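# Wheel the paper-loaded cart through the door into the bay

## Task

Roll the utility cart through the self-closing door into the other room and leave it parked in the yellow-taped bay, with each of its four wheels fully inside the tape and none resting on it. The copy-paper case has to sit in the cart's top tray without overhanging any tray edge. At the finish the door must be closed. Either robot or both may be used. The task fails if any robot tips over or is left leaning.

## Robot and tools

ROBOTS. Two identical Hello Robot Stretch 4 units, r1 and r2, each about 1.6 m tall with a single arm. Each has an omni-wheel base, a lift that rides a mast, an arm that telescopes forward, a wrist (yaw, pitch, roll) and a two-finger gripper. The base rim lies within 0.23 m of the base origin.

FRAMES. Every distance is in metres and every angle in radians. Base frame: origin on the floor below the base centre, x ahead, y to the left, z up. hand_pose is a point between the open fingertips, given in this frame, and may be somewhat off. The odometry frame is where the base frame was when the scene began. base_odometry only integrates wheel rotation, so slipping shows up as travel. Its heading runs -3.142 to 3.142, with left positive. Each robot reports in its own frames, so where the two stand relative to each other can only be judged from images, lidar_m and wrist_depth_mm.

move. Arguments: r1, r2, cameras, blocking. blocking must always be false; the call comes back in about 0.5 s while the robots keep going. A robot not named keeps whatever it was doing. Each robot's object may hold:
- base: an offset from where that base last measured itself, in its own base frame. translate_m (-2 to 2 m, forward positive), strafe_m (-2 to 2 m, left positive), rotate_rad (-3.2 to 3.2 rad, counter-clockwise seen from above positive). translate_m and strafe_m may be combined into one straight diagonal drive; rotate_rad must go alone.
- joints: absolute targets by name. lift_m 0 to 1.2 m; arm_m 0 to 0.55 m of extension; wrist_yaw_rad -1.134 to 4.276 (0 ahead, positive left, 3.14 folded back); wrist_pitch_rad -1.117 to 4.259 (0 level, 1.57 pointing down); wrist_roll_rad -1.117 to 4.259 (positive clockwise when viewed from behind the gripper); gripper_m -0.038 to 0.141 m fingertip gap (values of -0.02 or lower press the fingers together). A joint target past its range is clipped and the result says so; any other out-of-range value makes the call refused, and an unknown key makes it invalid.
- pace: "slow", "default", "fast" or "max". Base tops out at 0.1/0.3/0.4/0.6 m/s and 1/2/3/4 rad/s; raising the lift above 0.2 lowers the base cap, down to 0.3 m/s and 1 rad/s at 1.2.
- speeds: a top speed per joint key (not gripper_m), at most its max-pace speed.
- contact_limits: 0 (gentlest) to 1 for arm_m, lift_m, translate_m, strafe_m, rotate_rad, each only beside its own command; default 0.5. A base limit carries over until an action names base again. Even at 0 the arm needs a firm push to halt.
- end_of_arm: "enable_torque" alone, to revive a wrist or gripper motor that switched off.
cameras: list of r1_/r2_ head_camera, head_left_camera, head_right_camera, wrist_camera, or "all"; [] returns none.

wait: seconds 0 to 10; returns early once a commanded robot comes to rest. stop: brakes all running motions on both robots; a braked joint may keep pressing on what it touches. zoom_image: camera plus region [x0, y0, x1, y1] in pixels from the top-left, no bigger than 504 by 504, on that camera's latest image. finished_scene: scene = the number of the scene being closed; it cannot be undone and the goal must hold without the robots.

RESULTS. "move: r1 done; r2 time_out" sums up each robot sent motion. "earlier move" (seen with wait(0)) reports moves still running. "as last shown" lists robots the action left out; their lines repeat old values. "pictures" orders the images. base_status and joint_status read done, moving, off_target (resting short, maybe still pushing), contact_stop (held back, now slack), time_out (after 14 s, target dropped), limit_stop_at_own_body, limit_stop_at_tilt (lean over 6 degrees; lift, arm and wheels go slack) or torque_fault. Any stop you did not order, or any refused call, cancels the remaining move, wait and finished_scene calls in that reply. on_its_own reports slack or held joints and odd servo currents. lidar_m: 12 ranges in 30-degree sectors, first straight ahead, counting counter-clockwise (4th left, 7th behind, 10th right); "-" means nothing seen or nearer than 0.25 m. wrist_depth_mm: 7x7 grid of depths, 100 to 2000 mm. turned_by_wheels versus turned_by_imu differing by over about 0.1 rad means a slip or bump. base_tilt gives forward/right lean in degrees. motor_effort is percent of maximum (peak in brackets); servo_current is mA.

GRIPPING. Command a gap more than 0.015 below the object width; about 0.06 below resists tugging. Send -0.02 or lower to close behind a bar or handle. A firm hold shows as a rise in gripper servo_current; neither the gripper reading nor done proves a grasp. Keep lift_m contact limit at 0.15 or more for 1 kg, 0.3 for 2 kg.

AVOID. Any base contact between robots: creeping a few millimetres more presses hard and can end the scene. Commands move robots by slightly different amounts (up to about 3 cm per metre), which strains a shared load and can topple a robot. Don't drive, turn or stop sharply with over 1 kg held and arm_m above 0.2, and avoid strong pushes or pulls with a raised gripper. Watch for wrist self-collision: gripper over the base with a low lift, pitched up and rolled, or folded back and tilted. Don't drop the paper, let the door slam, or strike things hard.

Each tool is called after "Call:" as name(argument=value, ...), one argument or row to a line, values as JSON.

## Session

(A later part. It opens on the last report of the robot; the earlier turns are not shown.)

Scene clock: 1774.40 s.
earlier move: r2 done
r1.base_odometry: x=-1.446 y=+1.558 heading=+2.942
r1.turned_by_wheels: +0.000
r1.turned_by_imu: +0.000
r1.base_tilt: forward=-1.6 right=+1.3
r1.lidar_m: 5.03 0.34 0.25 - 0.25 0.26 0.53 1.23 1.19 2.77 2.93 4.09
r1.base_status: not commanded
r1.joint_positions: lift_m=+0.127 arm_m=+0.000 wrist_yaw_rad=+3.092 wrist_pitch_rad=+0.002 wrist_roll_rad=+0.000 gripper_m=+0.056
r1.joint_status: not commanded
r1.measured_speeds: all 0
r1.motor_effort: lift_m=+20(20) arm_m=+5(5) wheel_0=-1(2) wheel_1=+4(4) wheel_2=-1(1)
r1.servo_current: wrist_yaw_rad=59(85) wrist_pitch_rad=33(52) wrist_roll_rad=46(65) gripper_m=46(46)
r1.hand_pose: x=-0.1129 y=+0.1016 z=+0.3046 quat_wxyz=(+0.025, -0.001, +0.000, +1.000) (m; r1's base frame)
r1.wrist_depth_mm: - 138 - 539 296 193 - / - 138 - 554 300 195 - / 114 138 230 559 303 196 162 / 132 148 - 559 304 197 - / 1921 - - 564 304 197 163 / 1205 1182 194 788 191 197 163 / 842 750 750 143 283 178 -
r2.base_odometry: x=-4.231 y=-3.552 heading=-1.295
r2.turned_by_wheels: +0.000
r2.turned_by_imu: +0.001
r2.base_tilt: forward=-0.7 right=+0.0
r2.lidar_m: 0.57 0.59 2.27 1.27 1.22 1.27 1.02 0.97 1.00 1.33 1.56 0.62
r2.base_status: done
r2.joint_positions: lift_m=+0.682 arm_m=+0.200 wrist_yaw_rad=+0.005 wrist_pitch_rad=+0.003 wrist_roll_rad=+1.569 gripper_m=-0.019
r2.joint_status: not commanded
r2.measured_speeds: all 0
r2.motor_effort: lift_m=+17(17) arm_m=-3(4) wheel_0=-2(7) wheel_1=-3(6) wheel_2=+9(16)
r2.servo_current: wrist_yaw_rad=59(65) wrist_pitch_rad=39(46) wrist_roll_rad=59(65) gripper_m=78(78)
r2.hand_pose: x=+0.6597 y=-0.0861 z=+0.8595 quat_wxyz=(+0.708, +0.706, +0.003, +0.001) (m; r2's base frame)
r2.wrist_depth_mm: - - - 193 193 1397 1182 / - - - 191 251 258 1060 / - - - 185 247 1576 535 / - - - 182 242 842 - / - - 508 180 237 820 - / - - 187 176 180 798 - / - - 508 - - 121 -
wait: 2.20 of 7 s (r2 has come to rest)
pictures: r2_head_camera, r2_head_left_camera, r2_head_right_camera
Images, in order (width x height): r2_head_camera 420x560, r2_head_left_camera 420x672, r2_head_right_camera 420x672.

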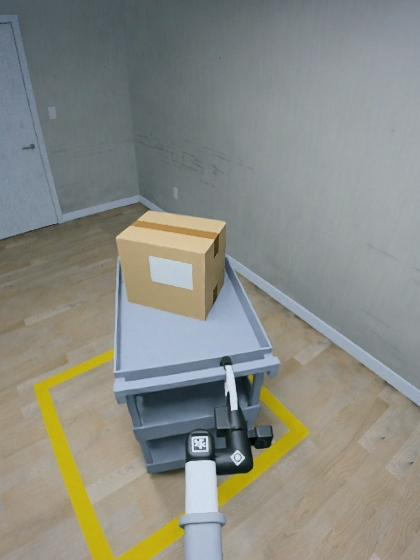

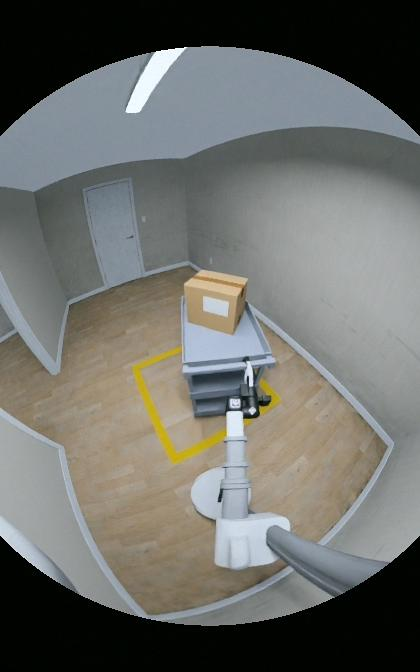

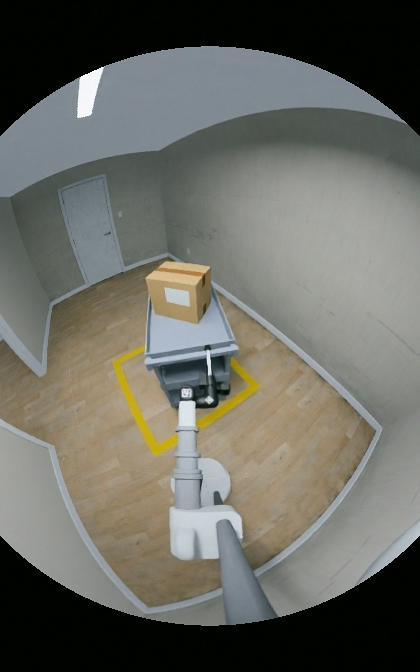

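Call:
move(
  blocking=false,
  r2={"base":{"rotate_rad":0.25},"pace":"slow"},
  cameras=[],
)

Call:
wait(
  seconds=5,
  cameras=["r2_head_camera","r2_head_left_camera","r2_head_right_camera"],
)

Scene clock: 1783.17 s.
move: r2 moving
r1: as last shown
r1.lidar_m: 5.02 0.35 0.25 - 0.25 0.25 0.53 1.22 1.18 2.77 2.91 4.06
r1.motor_effort: lift_m=+20(20) arm_m=+5(5) wheel_0=-2(2) wheel_1=+4(4) wheel_2=-1(1)
r1.servo_current: wrist_yaw_rad=39(72) wrist_pitch_rad=46(46) wrist_roll_rad=39(59) gripper_m=39(46)
r1.wrist_depth_mm: - 137 - 544 297 193 - / - 138 - 554 301 194 - / 114 138 230 564 303 196 161 / 132 148 - 559 304 196 - / 1983 - - 564 307 197 163 / 1182 1182 194 778 191 198 163 / 854 750 750 143 283 178 -
r2.base_odometry: x=-4.231 y=-3.551 heading=-1.172
r2.turned_by_wheels: +0.122
r2.turned_by_imu: +0.115
r2.base_tilt: forward=-0.7 right=+0.1
r2.lidar_m: 0.59 0.62 2.29 1.24 1.21 1.32 0.98 0.95 1.03 1.47 1.58 0.63
r2.base_status: rotate_rad moving
r2.joint_positions: lift_m=+0.682 arm_m=+0.200 wrist_yaw_rad=-0.016 wrist_pitch_rad=+0.003 wrist_roll_rad=+1.569 gripper_m=-0.019
r2.joint_status: not commanded
r2.measured_speeds: translate_m=+0.001 strafe_m=-0.002 rotate_rad=+0.480 lift_m=+0.000 arm_m=-0.001 wrist_yaw_rad=-0.001 wrist_pitch_rad=+0.000 wrist_roll_rad=+0.000
r2.motor_effort: lift_m=+17(17) arm_m=+5(5) wheel_0=-13(16) wheel_1=-11(12) wheel_2=-24(24)
r2.servo_current: wrist_yaw_rad=85(85) wrist_pitch_rad=46(46) wrist_roll_rad=59(59) gripper_m=65(78)
r2.hand_pose: x=+0.6577 y=-0.0921 z=+0.8595 quat_wxyz=(+0.708, +0.706, -0.005, -0.007) (m; r2's base frame)
r2.wrist_depth_mm: - - - 178 178 1430 1205 / - - - 178 237 244 244 / - - - 176 236 1756 - / - - 574 235 236 831 - / - - 469 175 234 820 - / - - 188 173 181 - - / - - 544 - - - -
pictures: none
No camera images: "cameras" was empty.

Scene clock: 1784.03 s.
earlier move: r2 done
r1.base_odometry: x=-1.446 y=+1.558 heading=+2.942
r1.turned_by_wheels: +0.000
r1.turned_by_imu: +0.000
r1.base_tilt: forward=-1.6 right=+1.3
r1.lidar_m: 5.03 0.36 0.25 - 0.25 0.25 0.56 1.21 1.19 2.75 2.90 4.07
r1.base_status: not commanded
r1.joint_positions: lift_m=+0.127 arm_m=+0.000 wrist_yaw_rad=+3.092 wrist_pitch_rad=+0.002 wrist_roll_rad=+0.000 gripper_m=+0.056
r1.joint_status: not commanded
r1.measured_speeds: all 0
r1.motor_effort: lift_m=+20(20) arm_m=+5(5) wheel_0=-1(2) wheel_1=+4(4) wheel_2=-1(1)
r1.servo_current: wrist_yaw_rad=39(72) wrist_pitch_rad=46(46) wrist_roll_rad=72(72) gripper_m=39(46)
r1.hand_pose: x=-0.1129 y=+0.1016 z=+0.3046 quat_wxyz=(+0.025, -0.001, +0.000, +1.000) (m; r1's base frame)
r1.wrist_depth_mm: - 138 - 539 298 193 - / - 138 - 549 300 195 - / 113 139 231 559 303 196 162 / 132 148 - 564 303 196 - / 1983 - - 564 306 197 163 / 1182 1229 194 788 191 197 163 / 842 759 750 143 286 179 -
r2.base_odometry: x=-4.231 y=-3.552 heading=-1.045
r2.turned_by_wheels: +0.127
r2.turned_by_imu: +0.124
r2.base_tilt: forward=-0.7 right=+0.1
r2.lidar_m: 0.61 0.73 1.47 1.23 1.21 1.19 0.96 0.96 1.09 1.61 1.57 0.57
r2.base_status: done
r2.joint_positions: lift_m=+0.682 arm_m=+0.200 wrist_yaw_rad=+0.003 wrist_pitch_rad=+0.003 wrist_roll_rad=+1.569 gripper_m=-0.019
r2.joint_status: not commanded
r2.measured_speeds: all 0
r2.motor_effort: lift_m=+17(17) arm_m=+5(6) wheel_0=-1(19) wheel_1=-3(12) wheel_2=-5(24)
r2.servo_current: wrist_yaw_rad=52(98) wrist_pitch_rad=39(52) wrist_roll_rad=46(59) gripper_m=72(85)
r2.hand_pose: x=+0.6595 y=-0.0866 z=+0.8595 quat_wxyz=(+0.708, +0.706, +0.002, +0.000) (m; r2's base frame)
r2.wrist_depth_mm: - - - 130 131 192 194 / - - 569 137 193 198 - / - - 484 144 206 - - / - 504 466 153 217 831 - / - - 574 162 230 - - / - - 187 171 179 - - / - - - - - 554 -
wait: 0.87 of 5 s (r2 has come to rest)
pictures: r2_head_camera, r2_head_left_camera, r2_head_right_camera
Images, in order (width x height): r2_head_camera 420x560, r2_head_left_camera 420x672, r2_head_right_camera 420x672.

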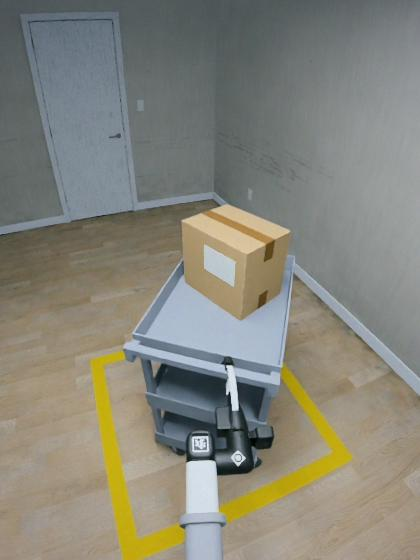

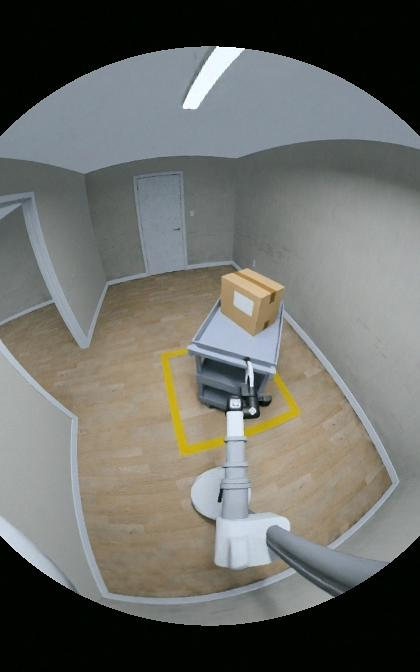

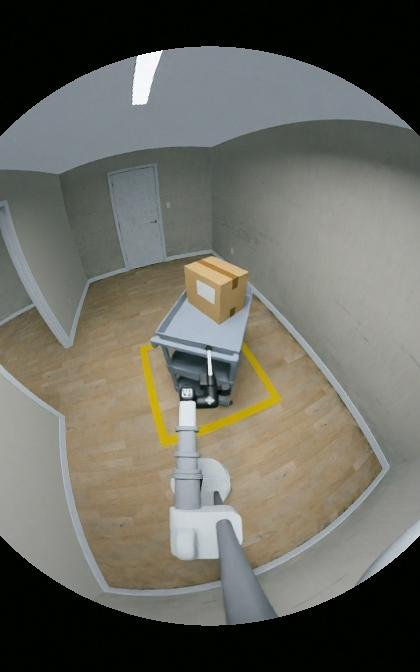

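Call:
move(
  blocking=false,
  r2={"base":{"translate_m":-0.06,"strafe_m":0.06},"pace":"slow"},
  cameras=[],
)

Call:
wait(
  seconds=5,
  cameras=[],
)

Call:
move(
  blocking=false,
  r2={"joints":{"gripper_m":0.1}},
  cameras=[],
)

Call:
wait(
  seconds=3,
  cameras=[],
)

Call:
move(
  blocking=false,
  r2={"base":{"translate_m":-0.35},"pace":"slow"},
  cameras=[],
)

Call:
wait(
  seconds=6,
  cameras=["r2_head_camera","r2_head_left_camera","r2_head_right_camera"],
)

Scene clock: 1795.57 s.
move: r2 moving
r1: as last shown
r1.lidar_m: 5.02 0.36 0.25 - 0.25 0.25 0.55 1.22 1.17 2.77 2.91 4.10
r1.servo_current: wrist_yaw_rad=33(59) wrist_pitch_rad=39(46) wrist_roll_rad=46(52) gripper_m=46(46)
r1.wrist_depth_mm: - 138 - 544 298 194 - / - 138 - 554 301 196 - / 113 138 230 559 303 196 162 / 132 147 - 559 303 196 - / 1983 - - 564 304 197 163 / 1182 1205 194 788 191 197 163 / 854 759 750 143 285 179 -
r2.base_odometry: x=-4.228 y=-3.539 heading=-1.045
r2.turned_by_wheels: +0.000
r2.turned_by_imu: +0.001
r2.base_tilt: forward=-0.7 right=+0.0
r2.lidar_m: 0.64 0.75 1.49 1.20 1.19 1.17 0.95 0.95 1.06 1.58 1.58 0.58
r2.base_status: translate_m moving; strafe_m moving
r2.joint_positions: lift_m=+0.682 arm_m=+0.200 wrist_yaw_rad=+0.003 wrist_pitch_rad=+0.003 wrist_roll_rad=+1.569 gripper_m=-0.019
r2.joint_status: not commanded
r2.measured_speeds: translate_m=-0.037 strafe_m=+0.036 rotate_rad=+0.001 lift_m=+0.000 arm_m=+0.000 wrist_yaw_rad=+0.000 wrist_pitch_rad=+0.000 wrist_roll_rad=+0.000
r2.motor_effort: lift_m=+17(17) arm_m=+5(5) wheel_0=-12(13) wheel_1=+5(5) wheel_2=+9(10)
r2.servo_current: wrist_yaw_rad=52(59) wrist_pitch_rad=46(46) wrist_roll_rad=46(59) gripper_m=72(78)
r2.hand_pose: x=+0.6595 y=-0.0866 z=+0.8595 quat_wxyz=(+0.708, +0.706, +0.002, +0.000) (m; r2's base frame)
r2.wrist_depth_mm: - - - 129 130 191 193 / - - 559 136 193 759 - / - - 480 143 206 - - / - - 469 153 218 - - / - - 580 163 230 - - / - - 187 171 180 - - / - - - - - 554 -
pictures: none
No camera images: "cameras" was empty.

Scene clock: 1797.17 s.
earlier move: r2 done
r1.base_odometry: x=-1.446 y=+1.558 heading=+2.942
r1.turned_by_wheels: +0.000
r1.turned_by_imu: +0.000
r1.base_tilt: forward=-1.6 right=+1.3
r1.lidar_m: 5.02 0.34 0.25 - 0.25 0.25 0.56 1.22 1.18 2.76 2.92 4.09
r1.base_status: not commanded
r1.joint_positions: lift_m=+0.127 arm_m=+0.000 wrist_yaw_rad=+3.092 wrist_pitch_rad=+0.002 wrist_roll_rad=+0.000 gripper_m=+0.056
r1.joint_status: not commanded
r1.measured_speeds: all 0
r1.motor_effort: lift_m=+20(20) arm_m=+5(5) wheel_0=-1(2) wheel_1=+4(4) wheel_2=-1(1)
r1.servo_current: wrist_yaw_rad=46(65) wrist_pitch_rad=46(52) wrist_roll_rad=46(72) gripper_m=39(52)
r1.hand_pose: x=-0.1129 y=+0.1016 z=+0.3046 quat_wxyz=(+0.025, -0.001, +0.000, +1.000) (m; r1's base frame)
r1.wrist_depth_mm: - 138 - 544 296 193 - / - 138 - 559 298 195 - / 113 138 230 549 301 196 162 / 132 148 - 564 304 196 - / 1863 - - 569 304 197 163 / 1160 1182 195 788 191 196 163 / 854 741 759 143 285 178 -
r2.base_odometry: x=-4.209 y=-3.470 heading=-1.045
r2.turned_by_wheels: +0.000
r2.turned_by_imu: +0.001
r2.base_tilt: forward=-0.7 right=+0.1
r2.lidar_m: 0.64 0.80 1.40 1.16 1.14 1.14 0.90 0.91 1.03 1.67 1.66 0.57
r2.base_status: done
r2.joint_positions: lift_m=+0.682 arm_m=+0.200 wrist_yaw_rad=+0.003 wrist_pitch_rad=+0.003 wrist_roll_rad=+1.569 gripper_m=-0.019
r2.joint_status: not commanded
r2.measured_speeds: all 0
r2.motor_effort: lift_m=+17(17) arm_m=+4(5) wheel_0=-4(13) wheel_1=+3(6) wheel_2=+8(12)
r2.servo_current: wrist_yaw_rad=46(59) wrist_pitch_rad=33(46) wrist_roll_rad=46(59) gripper_m=72(85)
r2.hand_pose: x=+0.6595 y=-0.0866 z=+0.8595 quat_wxyz=(+0.708, +0.706, +0.002, +0.000) (m; r2's base frame)
r2.wrist_depth_mm: - 544 525 109 110 173 173 / - - 477 120 118 - - / - 452 439 128 191 - - / - - 525 138 208 - - / - - - 153 226 - - / - - 187 170 180 1863 - / - - - - - 525 500
wait: 1.60 of 5 s (r2 has come to rest)
pictures: none
No camera images: "cameras" was empty.

Scene clock: 1797.67 s.
move: r2 moving
r1: as last shown
r1.lidar_m: 5.01 0.33 0.25 - 0.25 0.25 0.54 1.23 1.17 2.77 2.92 4.08
r1.servo_current: wrist_yaw_rad=39(65) wrist_pitch_rad=39(46) wrist_roll_rad=39(59) gripper_m=46(52)
r1.wrist_depth_mm: - 137 - 544 296 193 - / - 138 - 554 301 195 - / 114 138 230 554 303 196 161 / 132 148 - 554 303 196 - / 1921 - - 564 304 198 163 / 1182 1182 194 798 191 198 163 / 842 750 750 143 285 179 -
r2.base_odometry: x=-4.209 y=-3.470 heading=-1.045
r2.turned_by_wheels: +0.000
r2.turned_by_imu: +0.000
r2.base_tilt: forward=-0.7 right=+0.1
r2.lidar_m: 0.62 0.78 1.41 1.15 1.13 1.13 0.91 0.90 1.02 1.68 1.64 0.57
r2.base_status: not commanded
r2.joint_positions: lift_m=+0.682 arm_m=+0.200 wrist_yaw_rad=+0.003 wrist_pitch_rad=+0.003 wrist_roll_rad=+1.569 gripper_m=+0.005
r2.joint_status: gripper_m moving
r2.measured_speeds: all 0
r2.motor_effort: lift_m=+17(17) arm_m=+4(4) wheel_0=-3(4) wheel_1=+3(4) wheel_2=+6(8)
r2.servo_current: wrist_yaw_rad=39(59) wrist_pitch_rad=39(46) wrist_roll_rad=46(52) gripper_m=91(91)
r2.hand_pose: x=+0.6595 y=-0.0866 z=+0.8595 quat_wxyz=(+0.708, +0.706, +0.002, +0.000) (m; r2's base frame)
r2.wrist_depth_mm: - - 525 115 115 179 - / - - 488 121 122 181 - / - 459 449 131 194 - - / - - 521 144 214 - - / - - - 154 229 - - / - - 189 176 183 1863 - / - - - - - 1576 504
pictures: none
No camera images: "cameras" was empty.

Scene clock: 1799.07 s.
earlier move: r2 done
r1.base_odometry: x=-1.446 y=+1.558 heading=+2.942
r1.turned_by_wheels: +0.000
r1.turned_by_imu: +0.000
r1.base_tilt: forward=-1.6 right=+1.3
r1.lidar_m: 5.02 0.32 0.25 - 0.25 0.25 0.53 1.20 1.17 2.77 2.91 4.08
r1.base_status: not commanded
r1.joint_positions: lift_m=+0.127 arm_m=+0.000 wrist_yaw_rad=+3.092 wrist_pitch_rad=+0.002 wrist_roll_rad=+0.000 gripper_m=+0.056
r1.joint_status: not commanded
r1.measured_speeds: all 0
r1.motor_effort: lift_m=+20(20) arm_m=+4(5) wheel_0=-1(2) wheel_1=+4(4) wheel_2=-1(1)
r1.servo_current: wrist_yaw_rad=59(65) wrist_pitch_rad=46(46) wrist_roll_rad=46(65) gripper_m=46(52)
r1.hand_pose: x=-0.1129 y=+0.1016 z=+0.3046 quat_wxyz=(+0.025, -0.001, +0.000, +1.000) (m; r1's base frame)
r1.wrist_depth_mm: - 138 - 544 297 193 - / - 138 - 549 300 196 - / 113 138 231 549 301 196 162 / 132 148 - 564 304 196 - / 1983 - - 564 306 196 163 / 1205 1182 194 798 191 198 163 / 854 750 750 143 283 178 -
r2.base_odometry: x=-4.209 y=-3.470 heading=-1.045
r2.turned_by_wheels: +0.000
r2.turned_by_imu: +0.000
r2.base_tilt: forward=-0.7 right=+0.0
r2.lidar_m: 0.64 0.80 1.41 1.15 1.14 1.15 0.93 0.92 1.02 1.64 1.66 0.58
r2.base_status: not commanded
r2.joint_positions: lift_m=+0.682 arm_m=+0.200 wrist_yaw_rad=+0.002 wrist_pitch_rad=+0.003 wrist_roll_rad=+1.569 gripper_m=+0.100
r2.joint_status: all done
r2.measured_speeds: all 0
r2.motor_effort: lift_m=+17(17) arm_m=+4(5) wheel_0=-2(4) wheel_1=+3(4) wheel_2=+4(8)
r2.servo_current: wrist_yaw_rad=52(59) wrist_pitch_rad=46(46) wrist_roll_rad=39(59) gripper_m=46(117)
r2.hand_pose: x=+0.6594 y=-0.0869 z=+0.8595 quat_wxyz=(+0.708, +0.706, +0.002, +0.000) (m; r2's base frame)
r2.wrist_depth_mm: - - 539 119 118 181 180 / - - 500 125 127 188 - / - 466 449 136 198 - - / - - 512 149 217 - - / - - 683 162 234 - - / - - 192 178 185 1921 - / - - - - 131 1576 504
wait: 1.40 of 3 s (r2 has come to rest)
pictures: none
No camera images: "cameras" was empty.

Scene clock: 1799.57 s.
move: r2 moving
r1: as last shown
r1.lidar_m: 5.03 0.35 0.25 - 0.25 0.25 0.55 1.24 1.20 2.77 2.90 4.09
r1.motor_effort: lift_m=+20(20) arm_m=+4(5) wheel_0=-2(2) wheel_1=+4(4) wheel_2=-1(1)
r1.servo_current: wrist_yaw_rad=46(59) wrist_pitch_rad=39(46) wrist_roll_rad=59(59) gripper_m=39(46)
r1.wrist_depth_mm: - 138 - 544 296 193 - / - 138 - 549 301 195 - / 114 138 230 554 301 196 162 / 132 148 - 554 303 197 - / 1921 - - 559 304 196 163 / 1182 1205 195 798 191 198 163 / 854 741 759 143 283 178 -
r2.base_odometry: x=-4.216 y=-3.459 heading=-1.045
r2.turned_by_wheels: +0.000
r2.turned_by_imu: +0.000
r2.base_tilt: forward=-0.7 right=+0.1
r2.lidar_m: 0.61 2.66 1.41 1.14 1.15 1.11 0.92 0.90 1.00 1.65 1.65 0.60
r2.base_status: translate_m moving
r2.joint_positions: lift_m=+0.682 arm_m=+0.200 wrist_yaw_rad=+0.002 wrist_pitch_rad=+0.003 wrist_roll_rad=+1.569 gripper_m=+0.100
r2.joint_status: not commanded
r2.measured_speeds: translate_m=-0.050 strafe_m=+0.000 rotate_rad=+0.001 lift_m=+0.000 arm_m=+0.000 wrist_yaw_rad=+0.000 wrist_pitch_rad=+0.000 wrist_roll_rad=+0.000
r2.motor_effort: lift_m=+17(17) arm_m=+4(4) wheel_0=-5(8) wheel_1=-7(7) wheel_2=+11(11)
r2.servo_current: wrist_yaw_rad=52(52) wrist_pitch_rad=46(46) wrist_roll_rad=52(52) gripper_m=52(52)
r2.hand_pose: x=+0.6594 y=-0.0869 z=+0.8595 quat_wxyz=(+0.708, +0.706, +0.002, +0.000) (m; r2's base frame)
r2.wrist_depth_mm: - - 544 151 130 189 191 / - - 508 135 135 197 - / - 484 462 147 211 - - / - - 530 159 224 - - / - - 668 173 240 - - / - - 195 183 194 - - / - - - - - 1708 508
pictures: none
No camera images: "cameras" was empty.

Scene clock: 1803.83 s.
earlier move: r2 done
r1.base_odometry: x=-1.446 y=+1.558 heading=+2.942
r1.turned_by_wheels: +0.000
r1.turned_by_imu: +0.000
r1.base_tilt: forward=-1.6 right=+1.3
r1.lidar_m: 5.02 0.33 0.25 - 0.25 0.25 0.56 1.21 1.18 2.77 2.91 4.08
r1.base_status: not commanded
r1.joint_positions: lift_m=+0.127 arm_m=+0.000 wrist_yaw_rad=+3.092 wrist_pitch_rad=+0.002 wrist_roll_rad=+0.000 gripper_m=+0.056
r1.joint_status: not commanded
r1.measured_speeds: all 0
r1.motor_effort: lift_m=+20(20) arm_m=+5(5) wheel_0=-1(2) wheel_1=+4(4) wheel_2=-1(1)
r1.servo_current: wrist_yaw_rad=59(72) wrist_pitch_rad=46(52) wrist_roll_rad=46(65) gripper_m=39(46)
r1.hand_pose: x=-0.1129 y=+0.1016 z=+0.3046 quat_wxyz=(+0.025, -0.001, +0.000, +1.000) (m; r1's base frame)
r1.wrist_depth_mm: - 138 - 549 296 193 - / - 138 - 549 301 195 - / 114 138 231 559 303 196 161 / 132 148 - 564 303 197 - / 1921 - - 564 306 196 163 / 1160 1205 194 798 191 197 163 / 842 750 750 142 282 178 -
r2.base_odometry: x=-4.385 y=-3.167 heading=-1.045
r2.turned_by_wheels: +0.000
r2.turned_by_imu: +0.001
r2.base_tilt: forward=-0.7 right=+0.0
r2.lidar_m: 0.92 2.51 1.27 1.03 1.03 0.74 0.60 0.59 0.65 1.04 1.76 1.14
r2.base_status: done
r2.joint_positions: lift_m=+0.682 arm_m=+0.200 wrist_yaw_rad=+0.002 wrist_pitch_rad=+0.003 wrist_roll_rad=+1.569 gripper_m=+0.100
r2.joint_status: not commanded
r2.measured_speeds: all 0
r2.motor_effort: lift_m=+17(17) arm_m=+4(4) wheel_0=-4(10) wheel_1=-4(8) wheel_2=+6(11)
r2.servo_current: wrist_yaw_rad=46(59) wrist_pitch_rad=39(46) wrist_roll_rad=39(59) gripper_m=52(59)
r2.hand_pose: x=+0.6594 y=-0.0869 z=+0.8595 quat_wxyz=(+0.708, +0.706, +0.002, +0.000) (m; r2's base frame)
r2.wrist_depth_mm: - - - - - 1661 1229 / - - - 878 - 1025 1042 / - - 831 539 - - 530 / - - 991 569 - 580 569 / - - - 627 - 621 - / - - 193 654 187 668 1255 / - - - - - 1863 1205
wait: 4.27 of 6 s (r2 has come to rest)
pictures: r2_head_camera, r2_head_left_camera, r2_head_right_camera
Images, in order (width x height): r2_head_camera 420x560, r2_head_left_camera 420x672, r2_head_right_camera 420x672.

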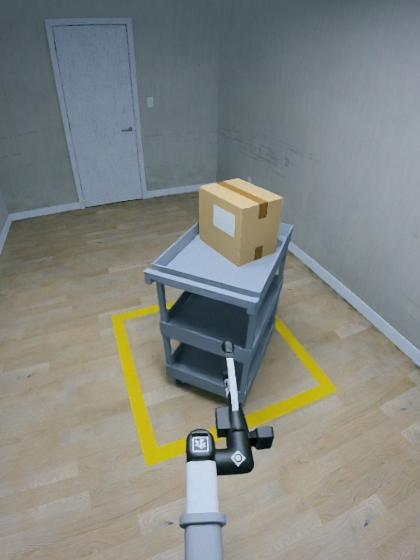

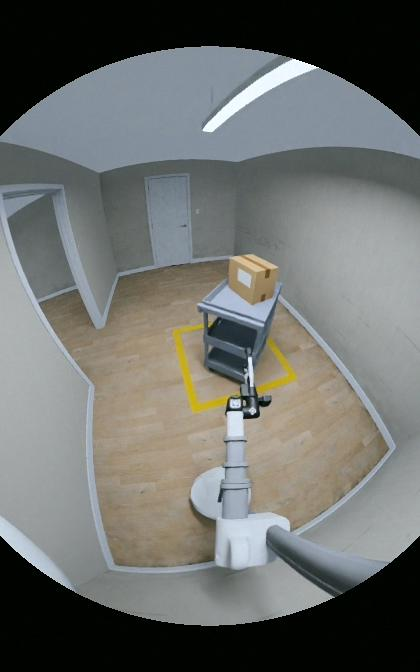

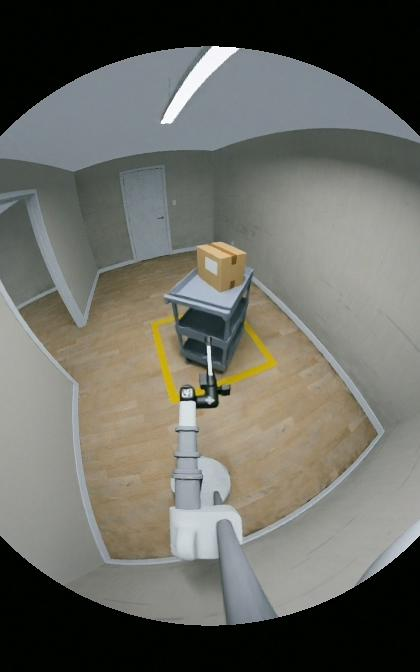

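Call:
zoom_image(
  camera="r2_head_camera",
  region=[100, 160, 350, 480],
)

Scaled by 1.575 from the camera's 420x560 image, which has a finer 1200x1600 frame.

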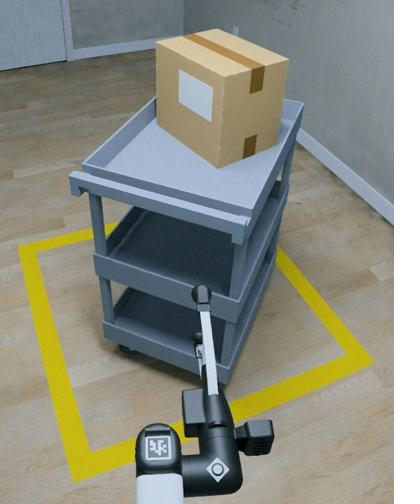

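Call:
move(
  blocking=false,
  r2={"base":{"strafe_m":-0.75}},
  cameras=[],
)

Call:
wait(
  seconds=6,
  cameras=[],
)

Call:
move(
  blocking=false,
  r2={"base":{"rotate_rad":0.45}},
  cameras=[],
)

Call:
wait(
  seconds=4,
  cameras=["r2_head_camera"],
)

Call:
zoom_image(
  camera="r2_head_camera",
  region=[80, 160, 400, 500],
)

Scene clock: 1822.63 s.
move: r2 moving
r1: as last shown
r1.lidar_m: 5.01 0.35 0.25 - 0.25 0.26 0.53 1.24 1.18 2.78 2.91 4.09
r1.servo_current: wrist_yaw_rad=59(65) wrist_pitch_rad=46(52) wrist_roll_rad=33(65) gripper_m=46(46)
r1.wrist_depth_mm: - 137 - 539 297 194 - / - 138 - 554 301 195 - / 114 138 230 559 301 195 162 / 132 148 - 564 303 196 - / 1921 - - 564 307 197 163 / 1182 1205 193 798 191 196 163 / 854 741 750 143 285 178 -
r2.base_odometry: x=-4.416 y=-3.185 heading=-1.045
r2.turned_by_wheels: +0.000
r2.turned_by_imu: +0.001
r2.base_tilt: forward=-0.7 right=+0.1
r2.lidar_m: 0.92 2.54 1.31 1.07 1.06 0.71 0.58 0.57 0.64 1.09 1.73 1.25
r2.base_status: strafe_m moving
r2.joint_positions: lift_m=+0.682 arm_m=+0.200 wrist_yaw_rad=+0.002 wrist_pitch_rad=+0.003 wrist_roll_rad=+1.569 gripper_m=+0.100
r2.joint_status: not commanded
r2.measured_speeds: translate_m=-0.001 strafe_m=-0.140 rotate_rad=+0.005 lift_m=+0.000 arm_m=+0.000 wrist_yaw_rad=+0.000 wrist_pitch_rad=+0.000 wrist_roll_rad=+0.000
r2.motor_effort: lift_m=+17(17) arm_m=+4(4) wheel_0=+11(13) wheel_1=-10(11) wheel_2=-1(5)
r2.servo_current: wrist_yaw_rad=59(59) wrist_pitch_rad=33(46) wrist_roll_rad=39(65) gripper_m=52(59)
r2.hand_pose: x=+0.6594 y=-0.0869 z=+0.8595 quat_wxyz=(+0.708, +0.706, +0.002, +0.000) (m; r2's base frame)
r2.wrist_depth_mm: - - - - - 1661 1229 / - - - - - 1098 1060 / - - 854 580 - 544 525 / - - 878 554 - 559 559 / - - - 609 - 603 - / - - 193 640 193 654 1255 / - - - - - 1708 1205
pictures: none
No camera images: "cameras" was empty.

Scene clock: 1826.20 s.
earlier move: r2 done
r1.base_odometry: x=-1.446 y=+1.558 heading=+2.942
r1.turned_by_wheels: +0.000
r1.turned_by_imu: +0.000
r1.base_tilt: forward=-1.6 right=+1.3
r1.lidar_m: 5.01 0.32 0.25 - 0.25 0.25 0.55 1.23 1.17 2.76 2.90 4.09
r1.base_status: not commanded
r1.joint_positions: lift_m=+0.127 arm_m=+0.000 wrist_yaw_rad=+3.092 wrist_pitch_rad=+0.002 wrist_roll_rad=+0.000 gripper_m=+0.056
r1.joint_status: not commanded
r1.measured_speeds: all 0
r1.motor_effort: lift_m=+20(20) arm_m=+5(5) wheel_0=-1(2) wheel_1=+4(4) wheel_2=-1(1)
r1.servo_current: wrist_yaw_rad=59(72) wrist_pitch_rad=46(52) wrist_roll_rad=46(72) gripper_m=39(46)
r1.hand_pose: x=-0.1129 y=+0.1016 z=+0.3046 quat_wxyz=(+0.025, -0.001, +0.000, +1.000) (m; r1's base frame)
r1.wrist_depth_mm: - 138 - 544 296 194 - / - 138 - 549 300 195 - / 114 138 230 554 301 195 162 / 132 148 - 564 304 197 - / 1921 - - 564 304 197 163 / 1182 1182 194 788 191 197 163 / 854 750 741 143 285 178 -
r2.base_odometry: x=-5.033 y=-3.543 heading=-1.045
r2.turned_by_wheels: +0.000
r2.turned_by_imu: +0.001
r2.base_tilt: forward=-0.6 right=+0.1
r2.lidar_m: 1.34 1.07 2.13 1.75 0.81 0.42 0.36 0.35 0.41 0.67 1.07 1.20
r2.base_status: done
r2.joint_positions: lift_m=+0.682 arm_m=+0.200 wrist_yaw_rad=+0.002 wrist_pitch_rad=+0.003 wrist_roll_rad=+1.569 gripper_m=+0.100
r2.joint_status: not commanded
r2.measured_speeds: all 0
r2.motor_effort: lift_m=+17(17) arm_m=+4(5) wheel_0=+3(15) wheel_1=-3(12) wheel_2=+0(5)
r2.servo_current: wrist_yaw_rad=46(59) wrist_pitch_rad=39(46) wrist_roll_rad=46(65) gripper_m=59(59)
r2.hand_pose: x=+0.6594 y=-0.0869 z=+0.8595 quat_wxyz=(+0.708, +0.706, +0.002, +0.000) (m; r2's base frame)
r2.wrist_depth_mm: - - - - - - 1098 / - - - - - 1366 1160 / - - - - - 1576 1182 / - - - - - 1708 1229 / - - - - - 1756 1205 / - - 193 - 191 1397 1118 / - - - - - 1708 976
wait: 3.57 of 6 s (r2 has come to rest)
pictures: none
No camera images: "cameras" was empty.

Scene clock: 1826.70 s.
move: r2 moving
r1: as last shown
r1.lidar_m: 5.04 0.33 0.25 - 0.25 0.25 0.52 1.21 1.17 2.77 2.91 4.09
r1.servo_current: wrist_yaw_rad=46(65) wrist_pitch_rad=33(46) wrist_roll_rad=39(65) gripper_m=39(46)
r1.wrist_depth_mm: - 137 - 549 297 193 - / - 138 - 549 301 196 - / 114 138 231 554 301 196 162 / 132 148 - 559 306 196 - / 1921 - - 564 304 197 163 / 1182 1182 194 798 191 197 163 / 854 759 768 143 285 178 -
r2.base_odometry: x=-5.033 y=-3.543 heading=-0.795
r2.turned_by_wheels: +0.250
r2.turned_by_imu: +0.243
r2.base_tilt: forward=-0.7 right=+0.1
r2.lidar_m: 1.07 1.05 1.86 1.73 0.57 0.36 0.35 0.35 0.46 1.06 1.10 1.42
r2.base_status: rotate_rad moving
r2.joint_positions: lift_m=+0.682 arm_m=+0.200 wrist_yaw_rad=+0.002 wrist_pitch_rad=+0.003 wrist_roll_rad=+1.569 gripper_m=+0.100
r2.joint_status: not commanded
r2.measured_speeds: translate_m=+0.002 strafe_m=+0.000 rotate_rad=+0.943 lift_m=+0.000 arm_m=+0.000 wrist_yaw_rad=+0.000 wrist_pitch_rad=+0.000 wrist_roll_rad=+0.000
r2.motor_effort: lift_m=+17(17) arm_m=+4(4) wheel_0=-5(13) wheel_1=-8(11) wheel_2=-10(12)
r2.servo_current: wrist_yaw_rad=52(52) wrist_pitch_rad=39(46) wrist_roll_rad=46(59) gripper_m=46(59)
r2.hand_pose: x=+0.6594 y=-0.0869 z=+0.8595 quat_wxyz=(+0.708, +0.706, +0.002, +0.000) (m; r2's base frame)
r2.wrist_depth_mm: - - - - - 1537 1138 / - - - - - 1661 1182 / - - - - - 1756 1205 / - - - - - 1808 1138 / - - - - - 1255 976 / - - 193 904 193 - - / - - - - - - -
pictures: none
No camera images: "cameras" was empty.

Scene clock: 1827.50 s.
earlier move: r2 done
r1.base_odometry: x=-1.446 y=+1.558 heading=+2.942
r1.turned_by_wheels: +0.000
r1.turned_by_imu: +0.000
r1.base_tilt: forward=-1.6 right=+1.3
r1.lidar_m: 5.02 0.36 0.25 - 0.25 0.25 0.53 1.23 1.17 2.78 2.92 4.08
r1.base_status: not commanded
r1.joint_positions: lift_m=+0.127 arm_m=+0.000 wrist_yaw_rad=+3.092 wrist_pitch_rad=+0.002 wrist_roll_rad=+0.000 gripper_m=+0.056
r1.joint_status: not commanded
r1.measured_speeds: all 0
r1.motor_effort: lift_m=+20(20) arm_m=+5(5) wheel_0=-2(2) wheel_1=+4(4) wheel_2=-1(1)
r1.servo_current: wrist_yaw_rad=52(72) wrist_pitch_rad=39(52) wrist_roll_rad=59(65) gripper_m=39(46)
r1.hand_pose: x=-0.1129 y=+0.1016 z=+0.3046 quat_wxyz=(+0.025, -0.001, +0.000, +1.000) (m; r1's base frame)
r1.wrist_depth_mm: - 137 - 544 297 193 - / - 138 - 544 301 195 - / 114 138 231 554 303 196 162 / 132 148 - 559 304 196 - / 1921 - - 569 306 197 163 / 1205 1182 193 798 190 197 163 / 842 768 759 143 283 178 -
r2.base_odometry: x=-5.033 y=-3.543 heading=-0.596
r2.turned_by_wheels: +0.199
r2.turned_by_imu: +0.194
r2.base_tilt: forward=-0.7 right=+0.1
r2.lidar_m: 1.03 1.48 1.77 1.01 0.47 0.35 0.34 0.39 0.57 1.05 1.16 1.49
r2.base_status: done
r2.joint_positions: lift_m=+0.682 arm_m=+0.200 wrist_yaw_rad=+0.002 wrist_pitch_rad=+0.003 wrist_roll_rad=+1.569 gripper_m=+0.100
r2.joint_status: not commanded
r2.measured_speeds: all 0
r2.motor_effort: lift_m=+17(17) arm_m=+4(4) wheel_0=-2(13) wheel_1=-4(11) wheel_2=-4(12)
r2.servo_current: wrist_yaw_rad=46(52) wrist_pitch_rad=39(46) wrist_roll_rad=52(59) gripper_m=52(59)
r2.hand_pose: x=+0.6594 y=-0.0869 z=+0.8595 quat_wxyz=(+0.708, +0.706, +0.002, +0.000) (m; r2's base frame)
r2.wrist_depth_mm: - - - - - 1661 1205 / - - - - - 1708 1060 / - - - - - 1138 891 / - - 917 917 - 768 - / - - - - - 707 - / - - 193 661 193 661 - / - - - - - 1756 1182
wait: 0.80 of 4 s (r2 has come to rest)
pictures: r2_head_camera
Images, in order (width x height): r2_head_camera 420x560.

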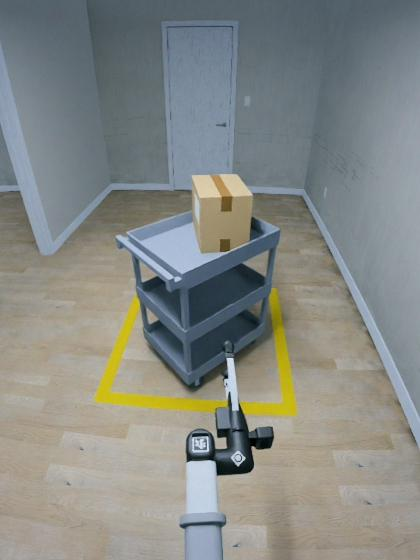

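Scaled by 1.482 from the camera's 420x560 image, which has a finer 1200x1600 frame.

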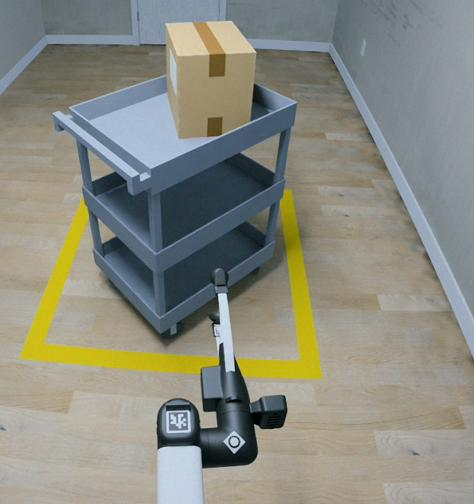

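Call:
zoom_image(
  camera="r2_head_camera",
  region=[110, 165, 290, 300],
)

Scaled by 2.800 from the camera's 420x560 image, which has a finer 1200x1600 frame.

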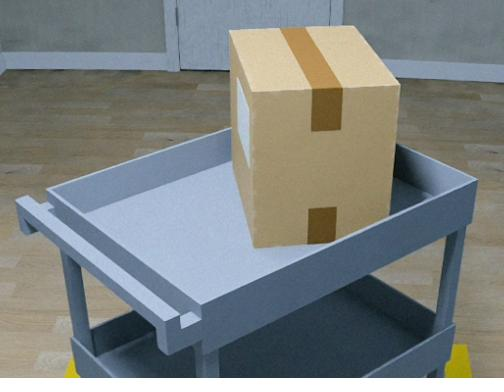

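Call:
move(
  blocking=false,
  cameras=["r1_head_camera","r1_head_left_camera","r1_head_right_camera"],
)

Scene clock: 1841.63 s.
r1.base_odometry: x=-1.446 y=+1.558 heading=+2.942
r1.turned_by_wheels: +0.000
r1.turned_by_imu: +0.000
r1.base_tilt: forward=-1.6 right=+1.3
r1.lidar_m: 5.01 0.34 0.25 - 0.25 0.25 0.54 1.20 1.19 2.75 2.92 4.11
r1.base_status: not commanded
r1.joint_positions: lift_m=+0.127 arm_m=+0.000 wrist_yaw_rad=+3.092 wrist_pitch_rad=+0.002 wrist_roll_rad=+0.000 gripper_m=+0.056
r1.joint_status: not commanded
r1.measured_speeds: all 0
r1.motor_effort: lift_m=+20(20) arm_m=+5(5) wheel_0=-1(2) wheel_1=+4(4) wheel_2=-1(1)
r1.servo_current: wrist_yaw_rad=59(72) wrist_pitch_rad=39(52) wrist_roll_rad=39(65) gripper_m=39(46)
r1.hand_pose: x=-0.1129 y=+0.1016 z=+0.3046 quat_wxyz=(+0.025, -0.001, +0.000, +1.000) (m; r1's base frame)
r1.wrist_depth_mm: - 138 - 539 298 193 - / - 138 - 554 301 195 - / 114 138 230 559 301 196 162 / 132 148 - 559 303 197 - / - - - 574 306 197 163 / 1205 1182 194 778 191 198 163 / 842 750 741 143 282 178 -
r2.base_odometry: x=-5.033 y=-3.543 heading=-0.596
r2.turned_by_wheels: +0.000
r2.turned_by_imu: +0.000
r2.base_tilt: forward=-0.6 right=+0.0
r2.lidar_m: 1.01 1.47 1.77 0.99 0.46 0.37 0.34 0.37 0.59 1.05 1.15 1.48
r2.base_status: done
r2.joint_positions: lift_m=+0.682 arm_m=+0.200 wrist_yaw_rad=+0.002 wrist_pitch_rad=+0.003 wrist_roll_rad=+1.569 gripper_m=+0.100
r2.joint_status: not commanded
r2.measured_speeds: all 0
r2.motor_effort: lift_m=+17(17) arm_m=+4(4) wheel_0=-2(13) wheel_1=-4(11) wheel_2=-3(12)
r2.servo_current: wrist_yaw_rad=46(52) wrist_pitch_rad=46(46) wrist_roll_rad=72(59) gripper_m=52(59)
r2.hand_pose: x=+0.6594 y=-0.0869 z=+0.8595 quat_wxyz=(+0.708, +0.706, +0.002, +0.000) (m; r2's base frame)
r2.wrist_depth_mm: - - - - - 1708 1229 / - - - - - 1708 1060 / - - - - - 1118 904 / - - 917 917 - 788 - / - - - - - 699 - / - - 193 668 192 661 - / - - - - - 1708 1182
pictures: r1_head_camera, r1_head_left_camera, r1_head_right_camera
Images, in order (width x height): r1_head_camera 420x560, r1_head_left_camera 420x672, r1_head_right_camera 420x672.

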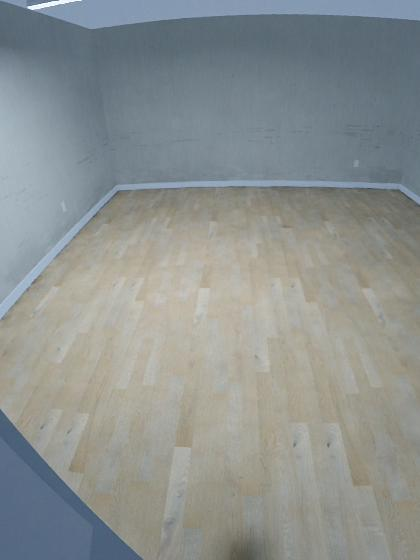

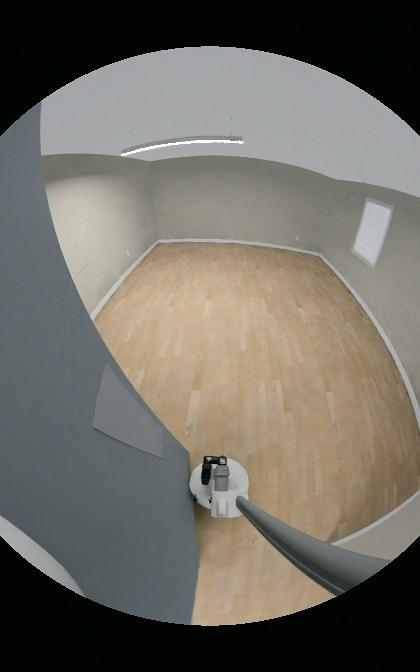

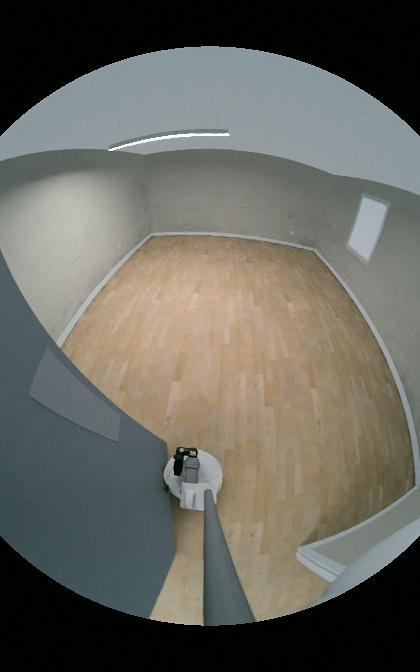

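Call:
move(
  blocking=false,
  r1={"base":{"translate_m":1.7},"pace":"max"},
  cameras=[],
)

Call:
wait(
  seconds=6,
  cameras=[],
)

Call:
wait(
  seconds=8,
  cameras=["r1_head_left_camera","r1_head_right_camera","r2_head_left_camera"],
)

Scene clock: 1853.73 s.
move: r1 moving
r1.base_odometry: x=-1.508 y=+1.570 heading=+2.942
r1.turned_by_wheels: +0.000
r1.turned_by_imu: +0.000
r1.base_tilt: forward=-1.6 right=+1.3
r1.lidar_m: 4.97 2.71 0.25 - 0.25 0.25 0.56 1.25 1.21 2.75 2.92 4.09
r1.base_status: translate_m moving
r1.joint_positions: lift_m=+0.127 arm_m=+0.000 wrist_yaw_rad=+3.092 wrist_pitch_rad=+0.002 wrist_roll_rad=+0.000 gripper_m=+0.056
r1.joint_status: not commanded
r1.measured_speeds: translate_m=+0.243 strafe_m=+0.000 rotate_rad=-0.003 lift_m=+0.000 arm_m=+0.000 wrist_yaw_rad=+0.000 wrist_pitch_rad=+0.000 wrist_roll_rad=+0.000
r1.motor_effort: lift_m=+20(20) arm_m=+5(5) wheel_0=+6(7) wheel_1=+14(14) wheel_2=-13(13)
r1.servo_current: wrist_yaw_rad=46(59) wrist_pitch_rad=46(46) wrist_roll_rad=39(59) gripper_m=39(46)
r1.hand_pose: x=-0.1129 y=+0.1016 z=+0.3046 quat_wxyz=(+0.025, -0.001, +0.000, +1.000) (m; r1's base frame)
r1.wrist_depth_mm: - 137 - - 315 201 - / - 137 - - 320 202 - / 109 138 204 - 320 203 160 / 123 138 - - 324 204 160 / 1661 - - 1708 327 204 160 / 1182 1205 194 768 190 204 160 / 854 759 759 153 298 183 -
r2: as last shown
r2.base_tilt: forward=-0.7 right=+0.0
r2.lidar_m: 1.04 1.46 1.77 1.01 0.45 0.35 0.32 0.38 0.57 1.05 1.15 1.48
r2.motor_effort: lift_m=+17(17) arm_m=+4(4) wheel_0=-2(2) wheel_1=-4(4) wheel_2=-3(4)
r2.servo_current: wrist_yaw_rad=39(52) wrist_pitch_rad=46(46) wrist_roll_rad=46(59) gripper_m=59(59)
r2.wrist_depth_mm: - - - - - 1661 1229 / - - - - - 1661 1060 / - - - - - 1138 904 / - - 917 917 - 778 - / - - - - - 699 - / - - 192 661 192 668 - / - - - - - 1756 1205
pictures: none
No camera images: "cameras" was empty.

Scene clock: 1857.63 s.
earlier move: r1 done
r1.base_odometry: x=-3.112 y=+1.895 heading=+2.942
r1.turned_by_wheels: -0.001
r1.turned_by_imu: +0.001
r1.base_tilt: forward=-1.6 right=+1.2
r1.lidar_m: 3.32 2.59 1.90 1.86 2.00 2.53 2.06 1.95 2.90 2.84 3.00 3.44
r1.base_status: done
r1.joint_positions: lift_m=+0.127 arm_m=+0.000 wrist_yaw_rad=+3.092 wrist_pitch_rad=+0.002 wrist_roll_rad=+0.000 gripper_m=+0.056
r1.joint_status: not commanded
r1.measured_speeds: all 0
r1.motor_effort: lift_m=+20(20) arm_m=+4(5) wheel_0=-2(10) wheel_1=-2(14) wheel_2=+1(15)
r1.servo_current: wrist_yaw_rad=46(72) wrist_pitch_rad=46(52) wrist_roll_rad=33(72) gripper_m=46(52)
r1.hand_pose: x=-0.1129 y=+0.1017 z=+0.3046 quat_wxyz=(+0.025, -0.001, +0.000, +1.000) (m; r1's base frame)
r1.wrist_depth_mm: 136 138 - - - - - / 113 139 - - - - - / 117 139 268 - - - - / 137 162 - - - - - / 1983 1921 - - - - - / 1182 1205 194 1205 187 1160 1160 / 842 750 759 809 788 768 820
r2.base_odometry: x=-5.033 y=-3.543 heading=-0.596
r2.turned_by_wheels: +0.000
r2.turned_by_imu: +0.001
r2.base_tilt: forward=-0.6 right=+0.1
r2.lidar_m: 1.04 1.50 1.75 1.02 0.48 0.35 0.32 0.37 0.58 1.04 1.16 1.46
r2.base_status: not commanded
r2.joint_positions: lift_m=+0.682 arm_m=+0.200 wrist_yaw_rad=+0.002 wrist_pitch_rad=+0.003 wrist_roll_rad=+1.569 gripper_m=+0.100
r2.joint_status: not commanded
r2.measured_speeds: all 0
r2.motor_effort: lift_m=+17(17) arm_m=+4(4) wheel_0=-2(2) wheel_1=-4(4) wheel_2=-3(4)
r2.servo_current: wrist_yaw_rad=39(65) wrist_pitch_rad=46(46) wrist_roll_rad=46(65) gripper_m=52(59)
r2.hand_pose: x=+0.6594 y=-0.0869 z=+0.8595 quat_wxyz=(+0.708, +0.706, +0.002, +0.000) (m; r2's base frame)
r2.wrist_depth_mm: - - - - - 1661 1229 / - - - - - 1708 1078 / - - - - - 1160 904 / - - 917 904 - 788 - / - - - - - 699 - / - - 192 668 193 661 - / - - - - - 1708 1182
wait: 3.90 of 6 s (r1 has come to rest)
pictures: none
No camera images: "cameras" was empty.

Scene clock: 1865.63 s.
r1.base_odometry: x=-3.112 y=+1.895 heading=+2.942
r1.turned_by_wheels: +0.000
r1.turned_by_imu: -0.001
r1.base_tilt: forward=-1.6 right=+1.3
r1.lidar_m: 3.34 2.60 1.96 1.90 1.99 2.51 2.41 2.61 2.94 2.84 2.96 3.43
r1.base_status: done
r1.joint_positions: lift_m=+0.127 arm_m=+0.000 wrist_yaw_rad=+3.092 wrist_pitch_rad=+0.002 wrist_roll_rad=+0.000 gripper_m=+0.056
r1.joint_status: not commanded
r1.measured_speeds: all 0
r1.motor_effort: lift_m=+20(20) arm_m=+4(5) wheel_0=-2(10) wheel_1=-2(14) wheel_2=+1(15)
r1.servo_current: wrist_yaw_rad=59(72) wrist_pitch_rad=46(52) wrist_roll_rad=52(72) gripper_m=39(52)
r1.hand_pose: x=-0.1129 y=+0.1017 z=+0.3046 quat_wxyz=(+0.025, -0.001, +0.000, +1.000) (m; r1's base frame)
r1.wrist_depth_mm: 136 138 - - - - - / 113 139 - - - - - / 117 139 268 - - - - / 136 162 - - - - - / 1921 - - - - - - / 1160 1182 193 1182 187 1160 1160 / 854 750 750 798 798 768 820
r2.base_odometry: x=-5.033 y=-3.543 heading=-0.596
r2.turned_by_wheels: +0.000
r2.turned_by_imu: +0.001
r2.base_tilt: forward=-0.6 right=+0.1
r2.lidar_m: 1.04 1.46 1.77 1.02 0.46 0.35 0.34 0.39 0.56 1.06 1.16 1.48
r2.base_status: not commanded
r2.joint_positions: lift_m=+0.682 arm_m=+0.200 wrist_yaw_rad=+0.002 wrist_pitch_rad=+0.003 wrist_roll_rad=+1.569 gripper_m=+0.100
r2.joint_status: not commanded
r2.measured_speeds: all 0
r2.motor_effort: lift_m=+17(17) arm_m=+4(4) wheel_0=-2(2) wheel_1=-4(4) wheel_2=-3(4)
r2.servo_current: wrist_yaw_rad=52(65) wrist_pitch_rad=46(46) wrist_roll_rad=39(65) gripper_m=46(59)
r2.hand_pose: x=+0.6594 y=-0.0869 z=+0.8595 quat_wxyz=(+0.708, +0.706, +0.002, +0.000) (m; r2's base frame)
r2.wrist_depth_mm: - - - - - 1708 1255 / - - - - - 1661 1078 / - - - - - 1138 891 / - - 917 931 - 768 - / - - - - - 699 - / - - 193 668 192 661 - / - - - - - 1708 1205
wait: 8.00 s; at rest by 0.27 s
pictures: r1_head_left_camera, r1_head_right_camera, r2_head_left_camera
Images, in order (width x height): r1_head_left_camera 420x672, r1_head_right_camera 420x672, r2_head_left_camera 420x672.

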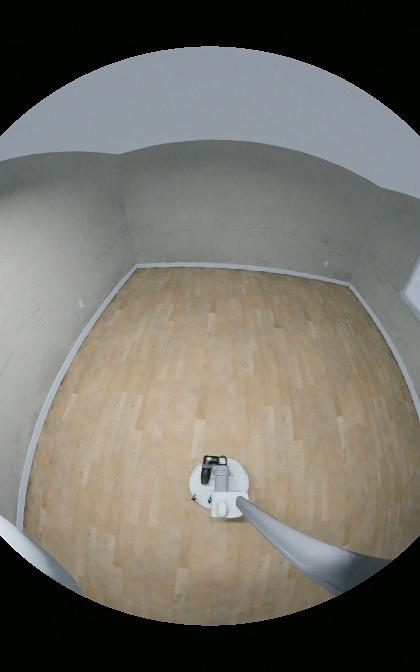

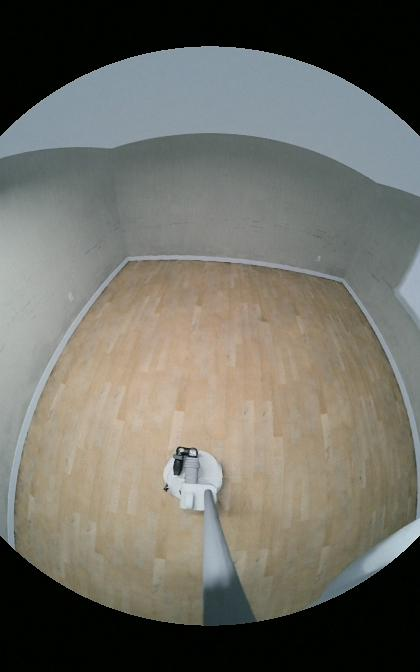

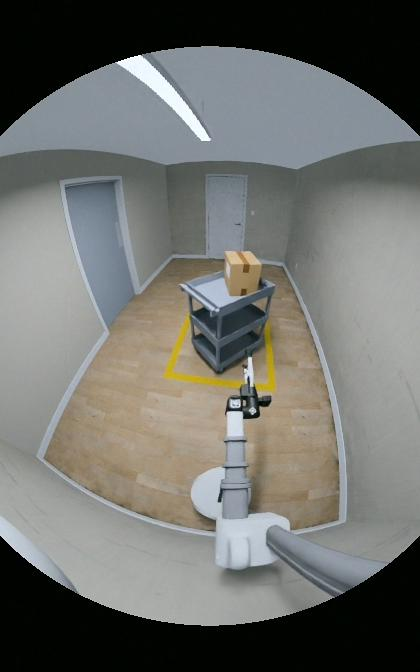

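Call:
wait(
  seconds=4,
  cameras=["r2_head_left_camera"],
)

Call:
zoom_image(
  camera="r2_head_left_camera",
  region=[30, 160, 170, 350],
)

Call:
zoom_image(
  camera="r2_head_left_camera",
  region=[150, 230, 290, 400],
)

Scene clock: 1873.17 s.
r1.base_odometry: x=-3.112 y=+1.895 heading=+2.942
r1.turned_by_wheels: +0.000
r1.turned_by_imu: +0.000
r1.base_tilt: forward=-1.6 right=+1.3
r1.lidar_m: 3.33 2.60 1.96 1.89 2.00 2.52 2.42 2.62 2.91 2.84 2.95 3.43
r1.base_status: done
r1.joint_positions: lift_m=+0.127 arm_m=+0.000 wrist_yaw_rad=+3.092 wrist_pitch_rad=+0.002 wrist_roll_rad=+0.000 gripper_m=+0.056
r1.joint_status: not commanded
r1.measured_speeds: all 0
r1.motor_effort: lift_m=+20(20) arm_m=+5(5) wheel_0=-2(10) wheel_1=-2(14) wheel_2=+1(15)
r1.servo_current: wrist_yaw_rad=46(72) wrist_pitch_rad=39(52) wrist_roll_rad=39(72) gripper_m=46(52)
r1.hand_pose: x=-0.1129 y=+0.1017 z=+0.3046 quat_wxyz=(+0.025, -0.001, +0.000, +1.000) (m; r1's base frame)
r1.wrist_depth_mm: 136 138 - - - - - / 113 139 - - - - - / 117 139 267 - - - - / 137 162 - - - - - / 1983 - - - - - - / 1160 1182 194 1182 188 1160 1118 / 842 759 759 798 798 778 820
r2.base_odometry: x=-5.033 y=-3.543 heading=-0.596
r2.turned_by_wheels: +0.000
r2.turned_by_imu: +0.001
r2.base_tilt: forward=-0.7 right=+0.0
r2.lidar_m: 1.05 1.49 1.78 1.01 0.48 0.35 0.35 0.38 0.58 1.04 1.16 1.45
r2.base_status: not commanded
r2.joint_positions: lift_m=+0.682 arm_m=+0.200 wrist_yaw_rad=+0.002 wrist_pitch_rad=+0.003 wrist_roll_rad=+1.569 gripper_m=+0.100
r2.joint_status: not commanded
r2.measured_speeds: all 0
r2.motor_effort: lift_m=+17(17) arm_m=+4(4) wheel_0=-2(2) wheel_1=-4(4) wheel_2=-3(4)
r2.servo_current: wrist_yaw_rad=65(65) wrist_pitch_rad=46(46) wrist_roll_rad=52(65) gripper_m=46(59)
r2.hand_pose: x=+0.6594 y=-0.0869 z=+0.8595 quat_wxyz=(+0.708, +0.706, +0.002, +0.000) (m; r2's base frame)
r2.wrist_depth_mm: - - - - - 1708 1229 / - - - - - 1708 1060 / - - - - - 1138 891 / - - 917 917 - 778 - / - - - - - 707 - / - - 193 654 192 654 - / - - - - - 1708 1160
wait: 4.00 s; at rest from the start
pictures: r2_head_left_camera
Images, in order (width x height): r2_head_left_camera 420x672.

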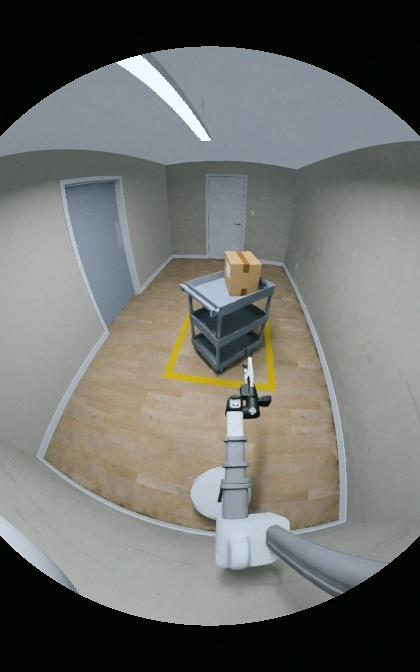

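Scaled by 2.653 from the camera's 420x672 image, which has a finer 600x960 frame.

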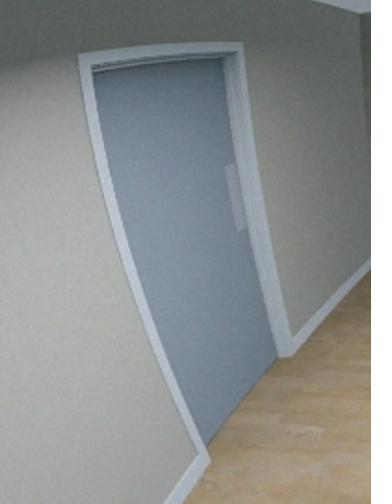

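Scaled by 2.965 from the camera's 420x672 image, which has a finer 600x960 frame.

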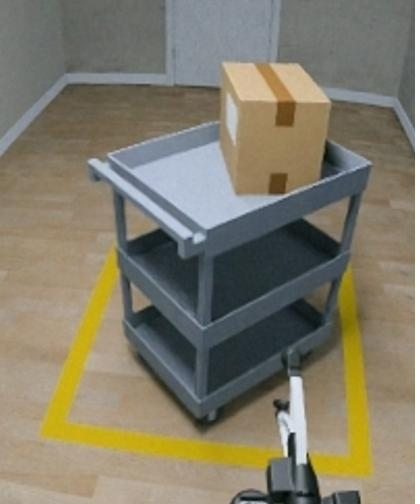

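Call:
finished_scene(
  scene=1,
)

The scene is finished: the task was done.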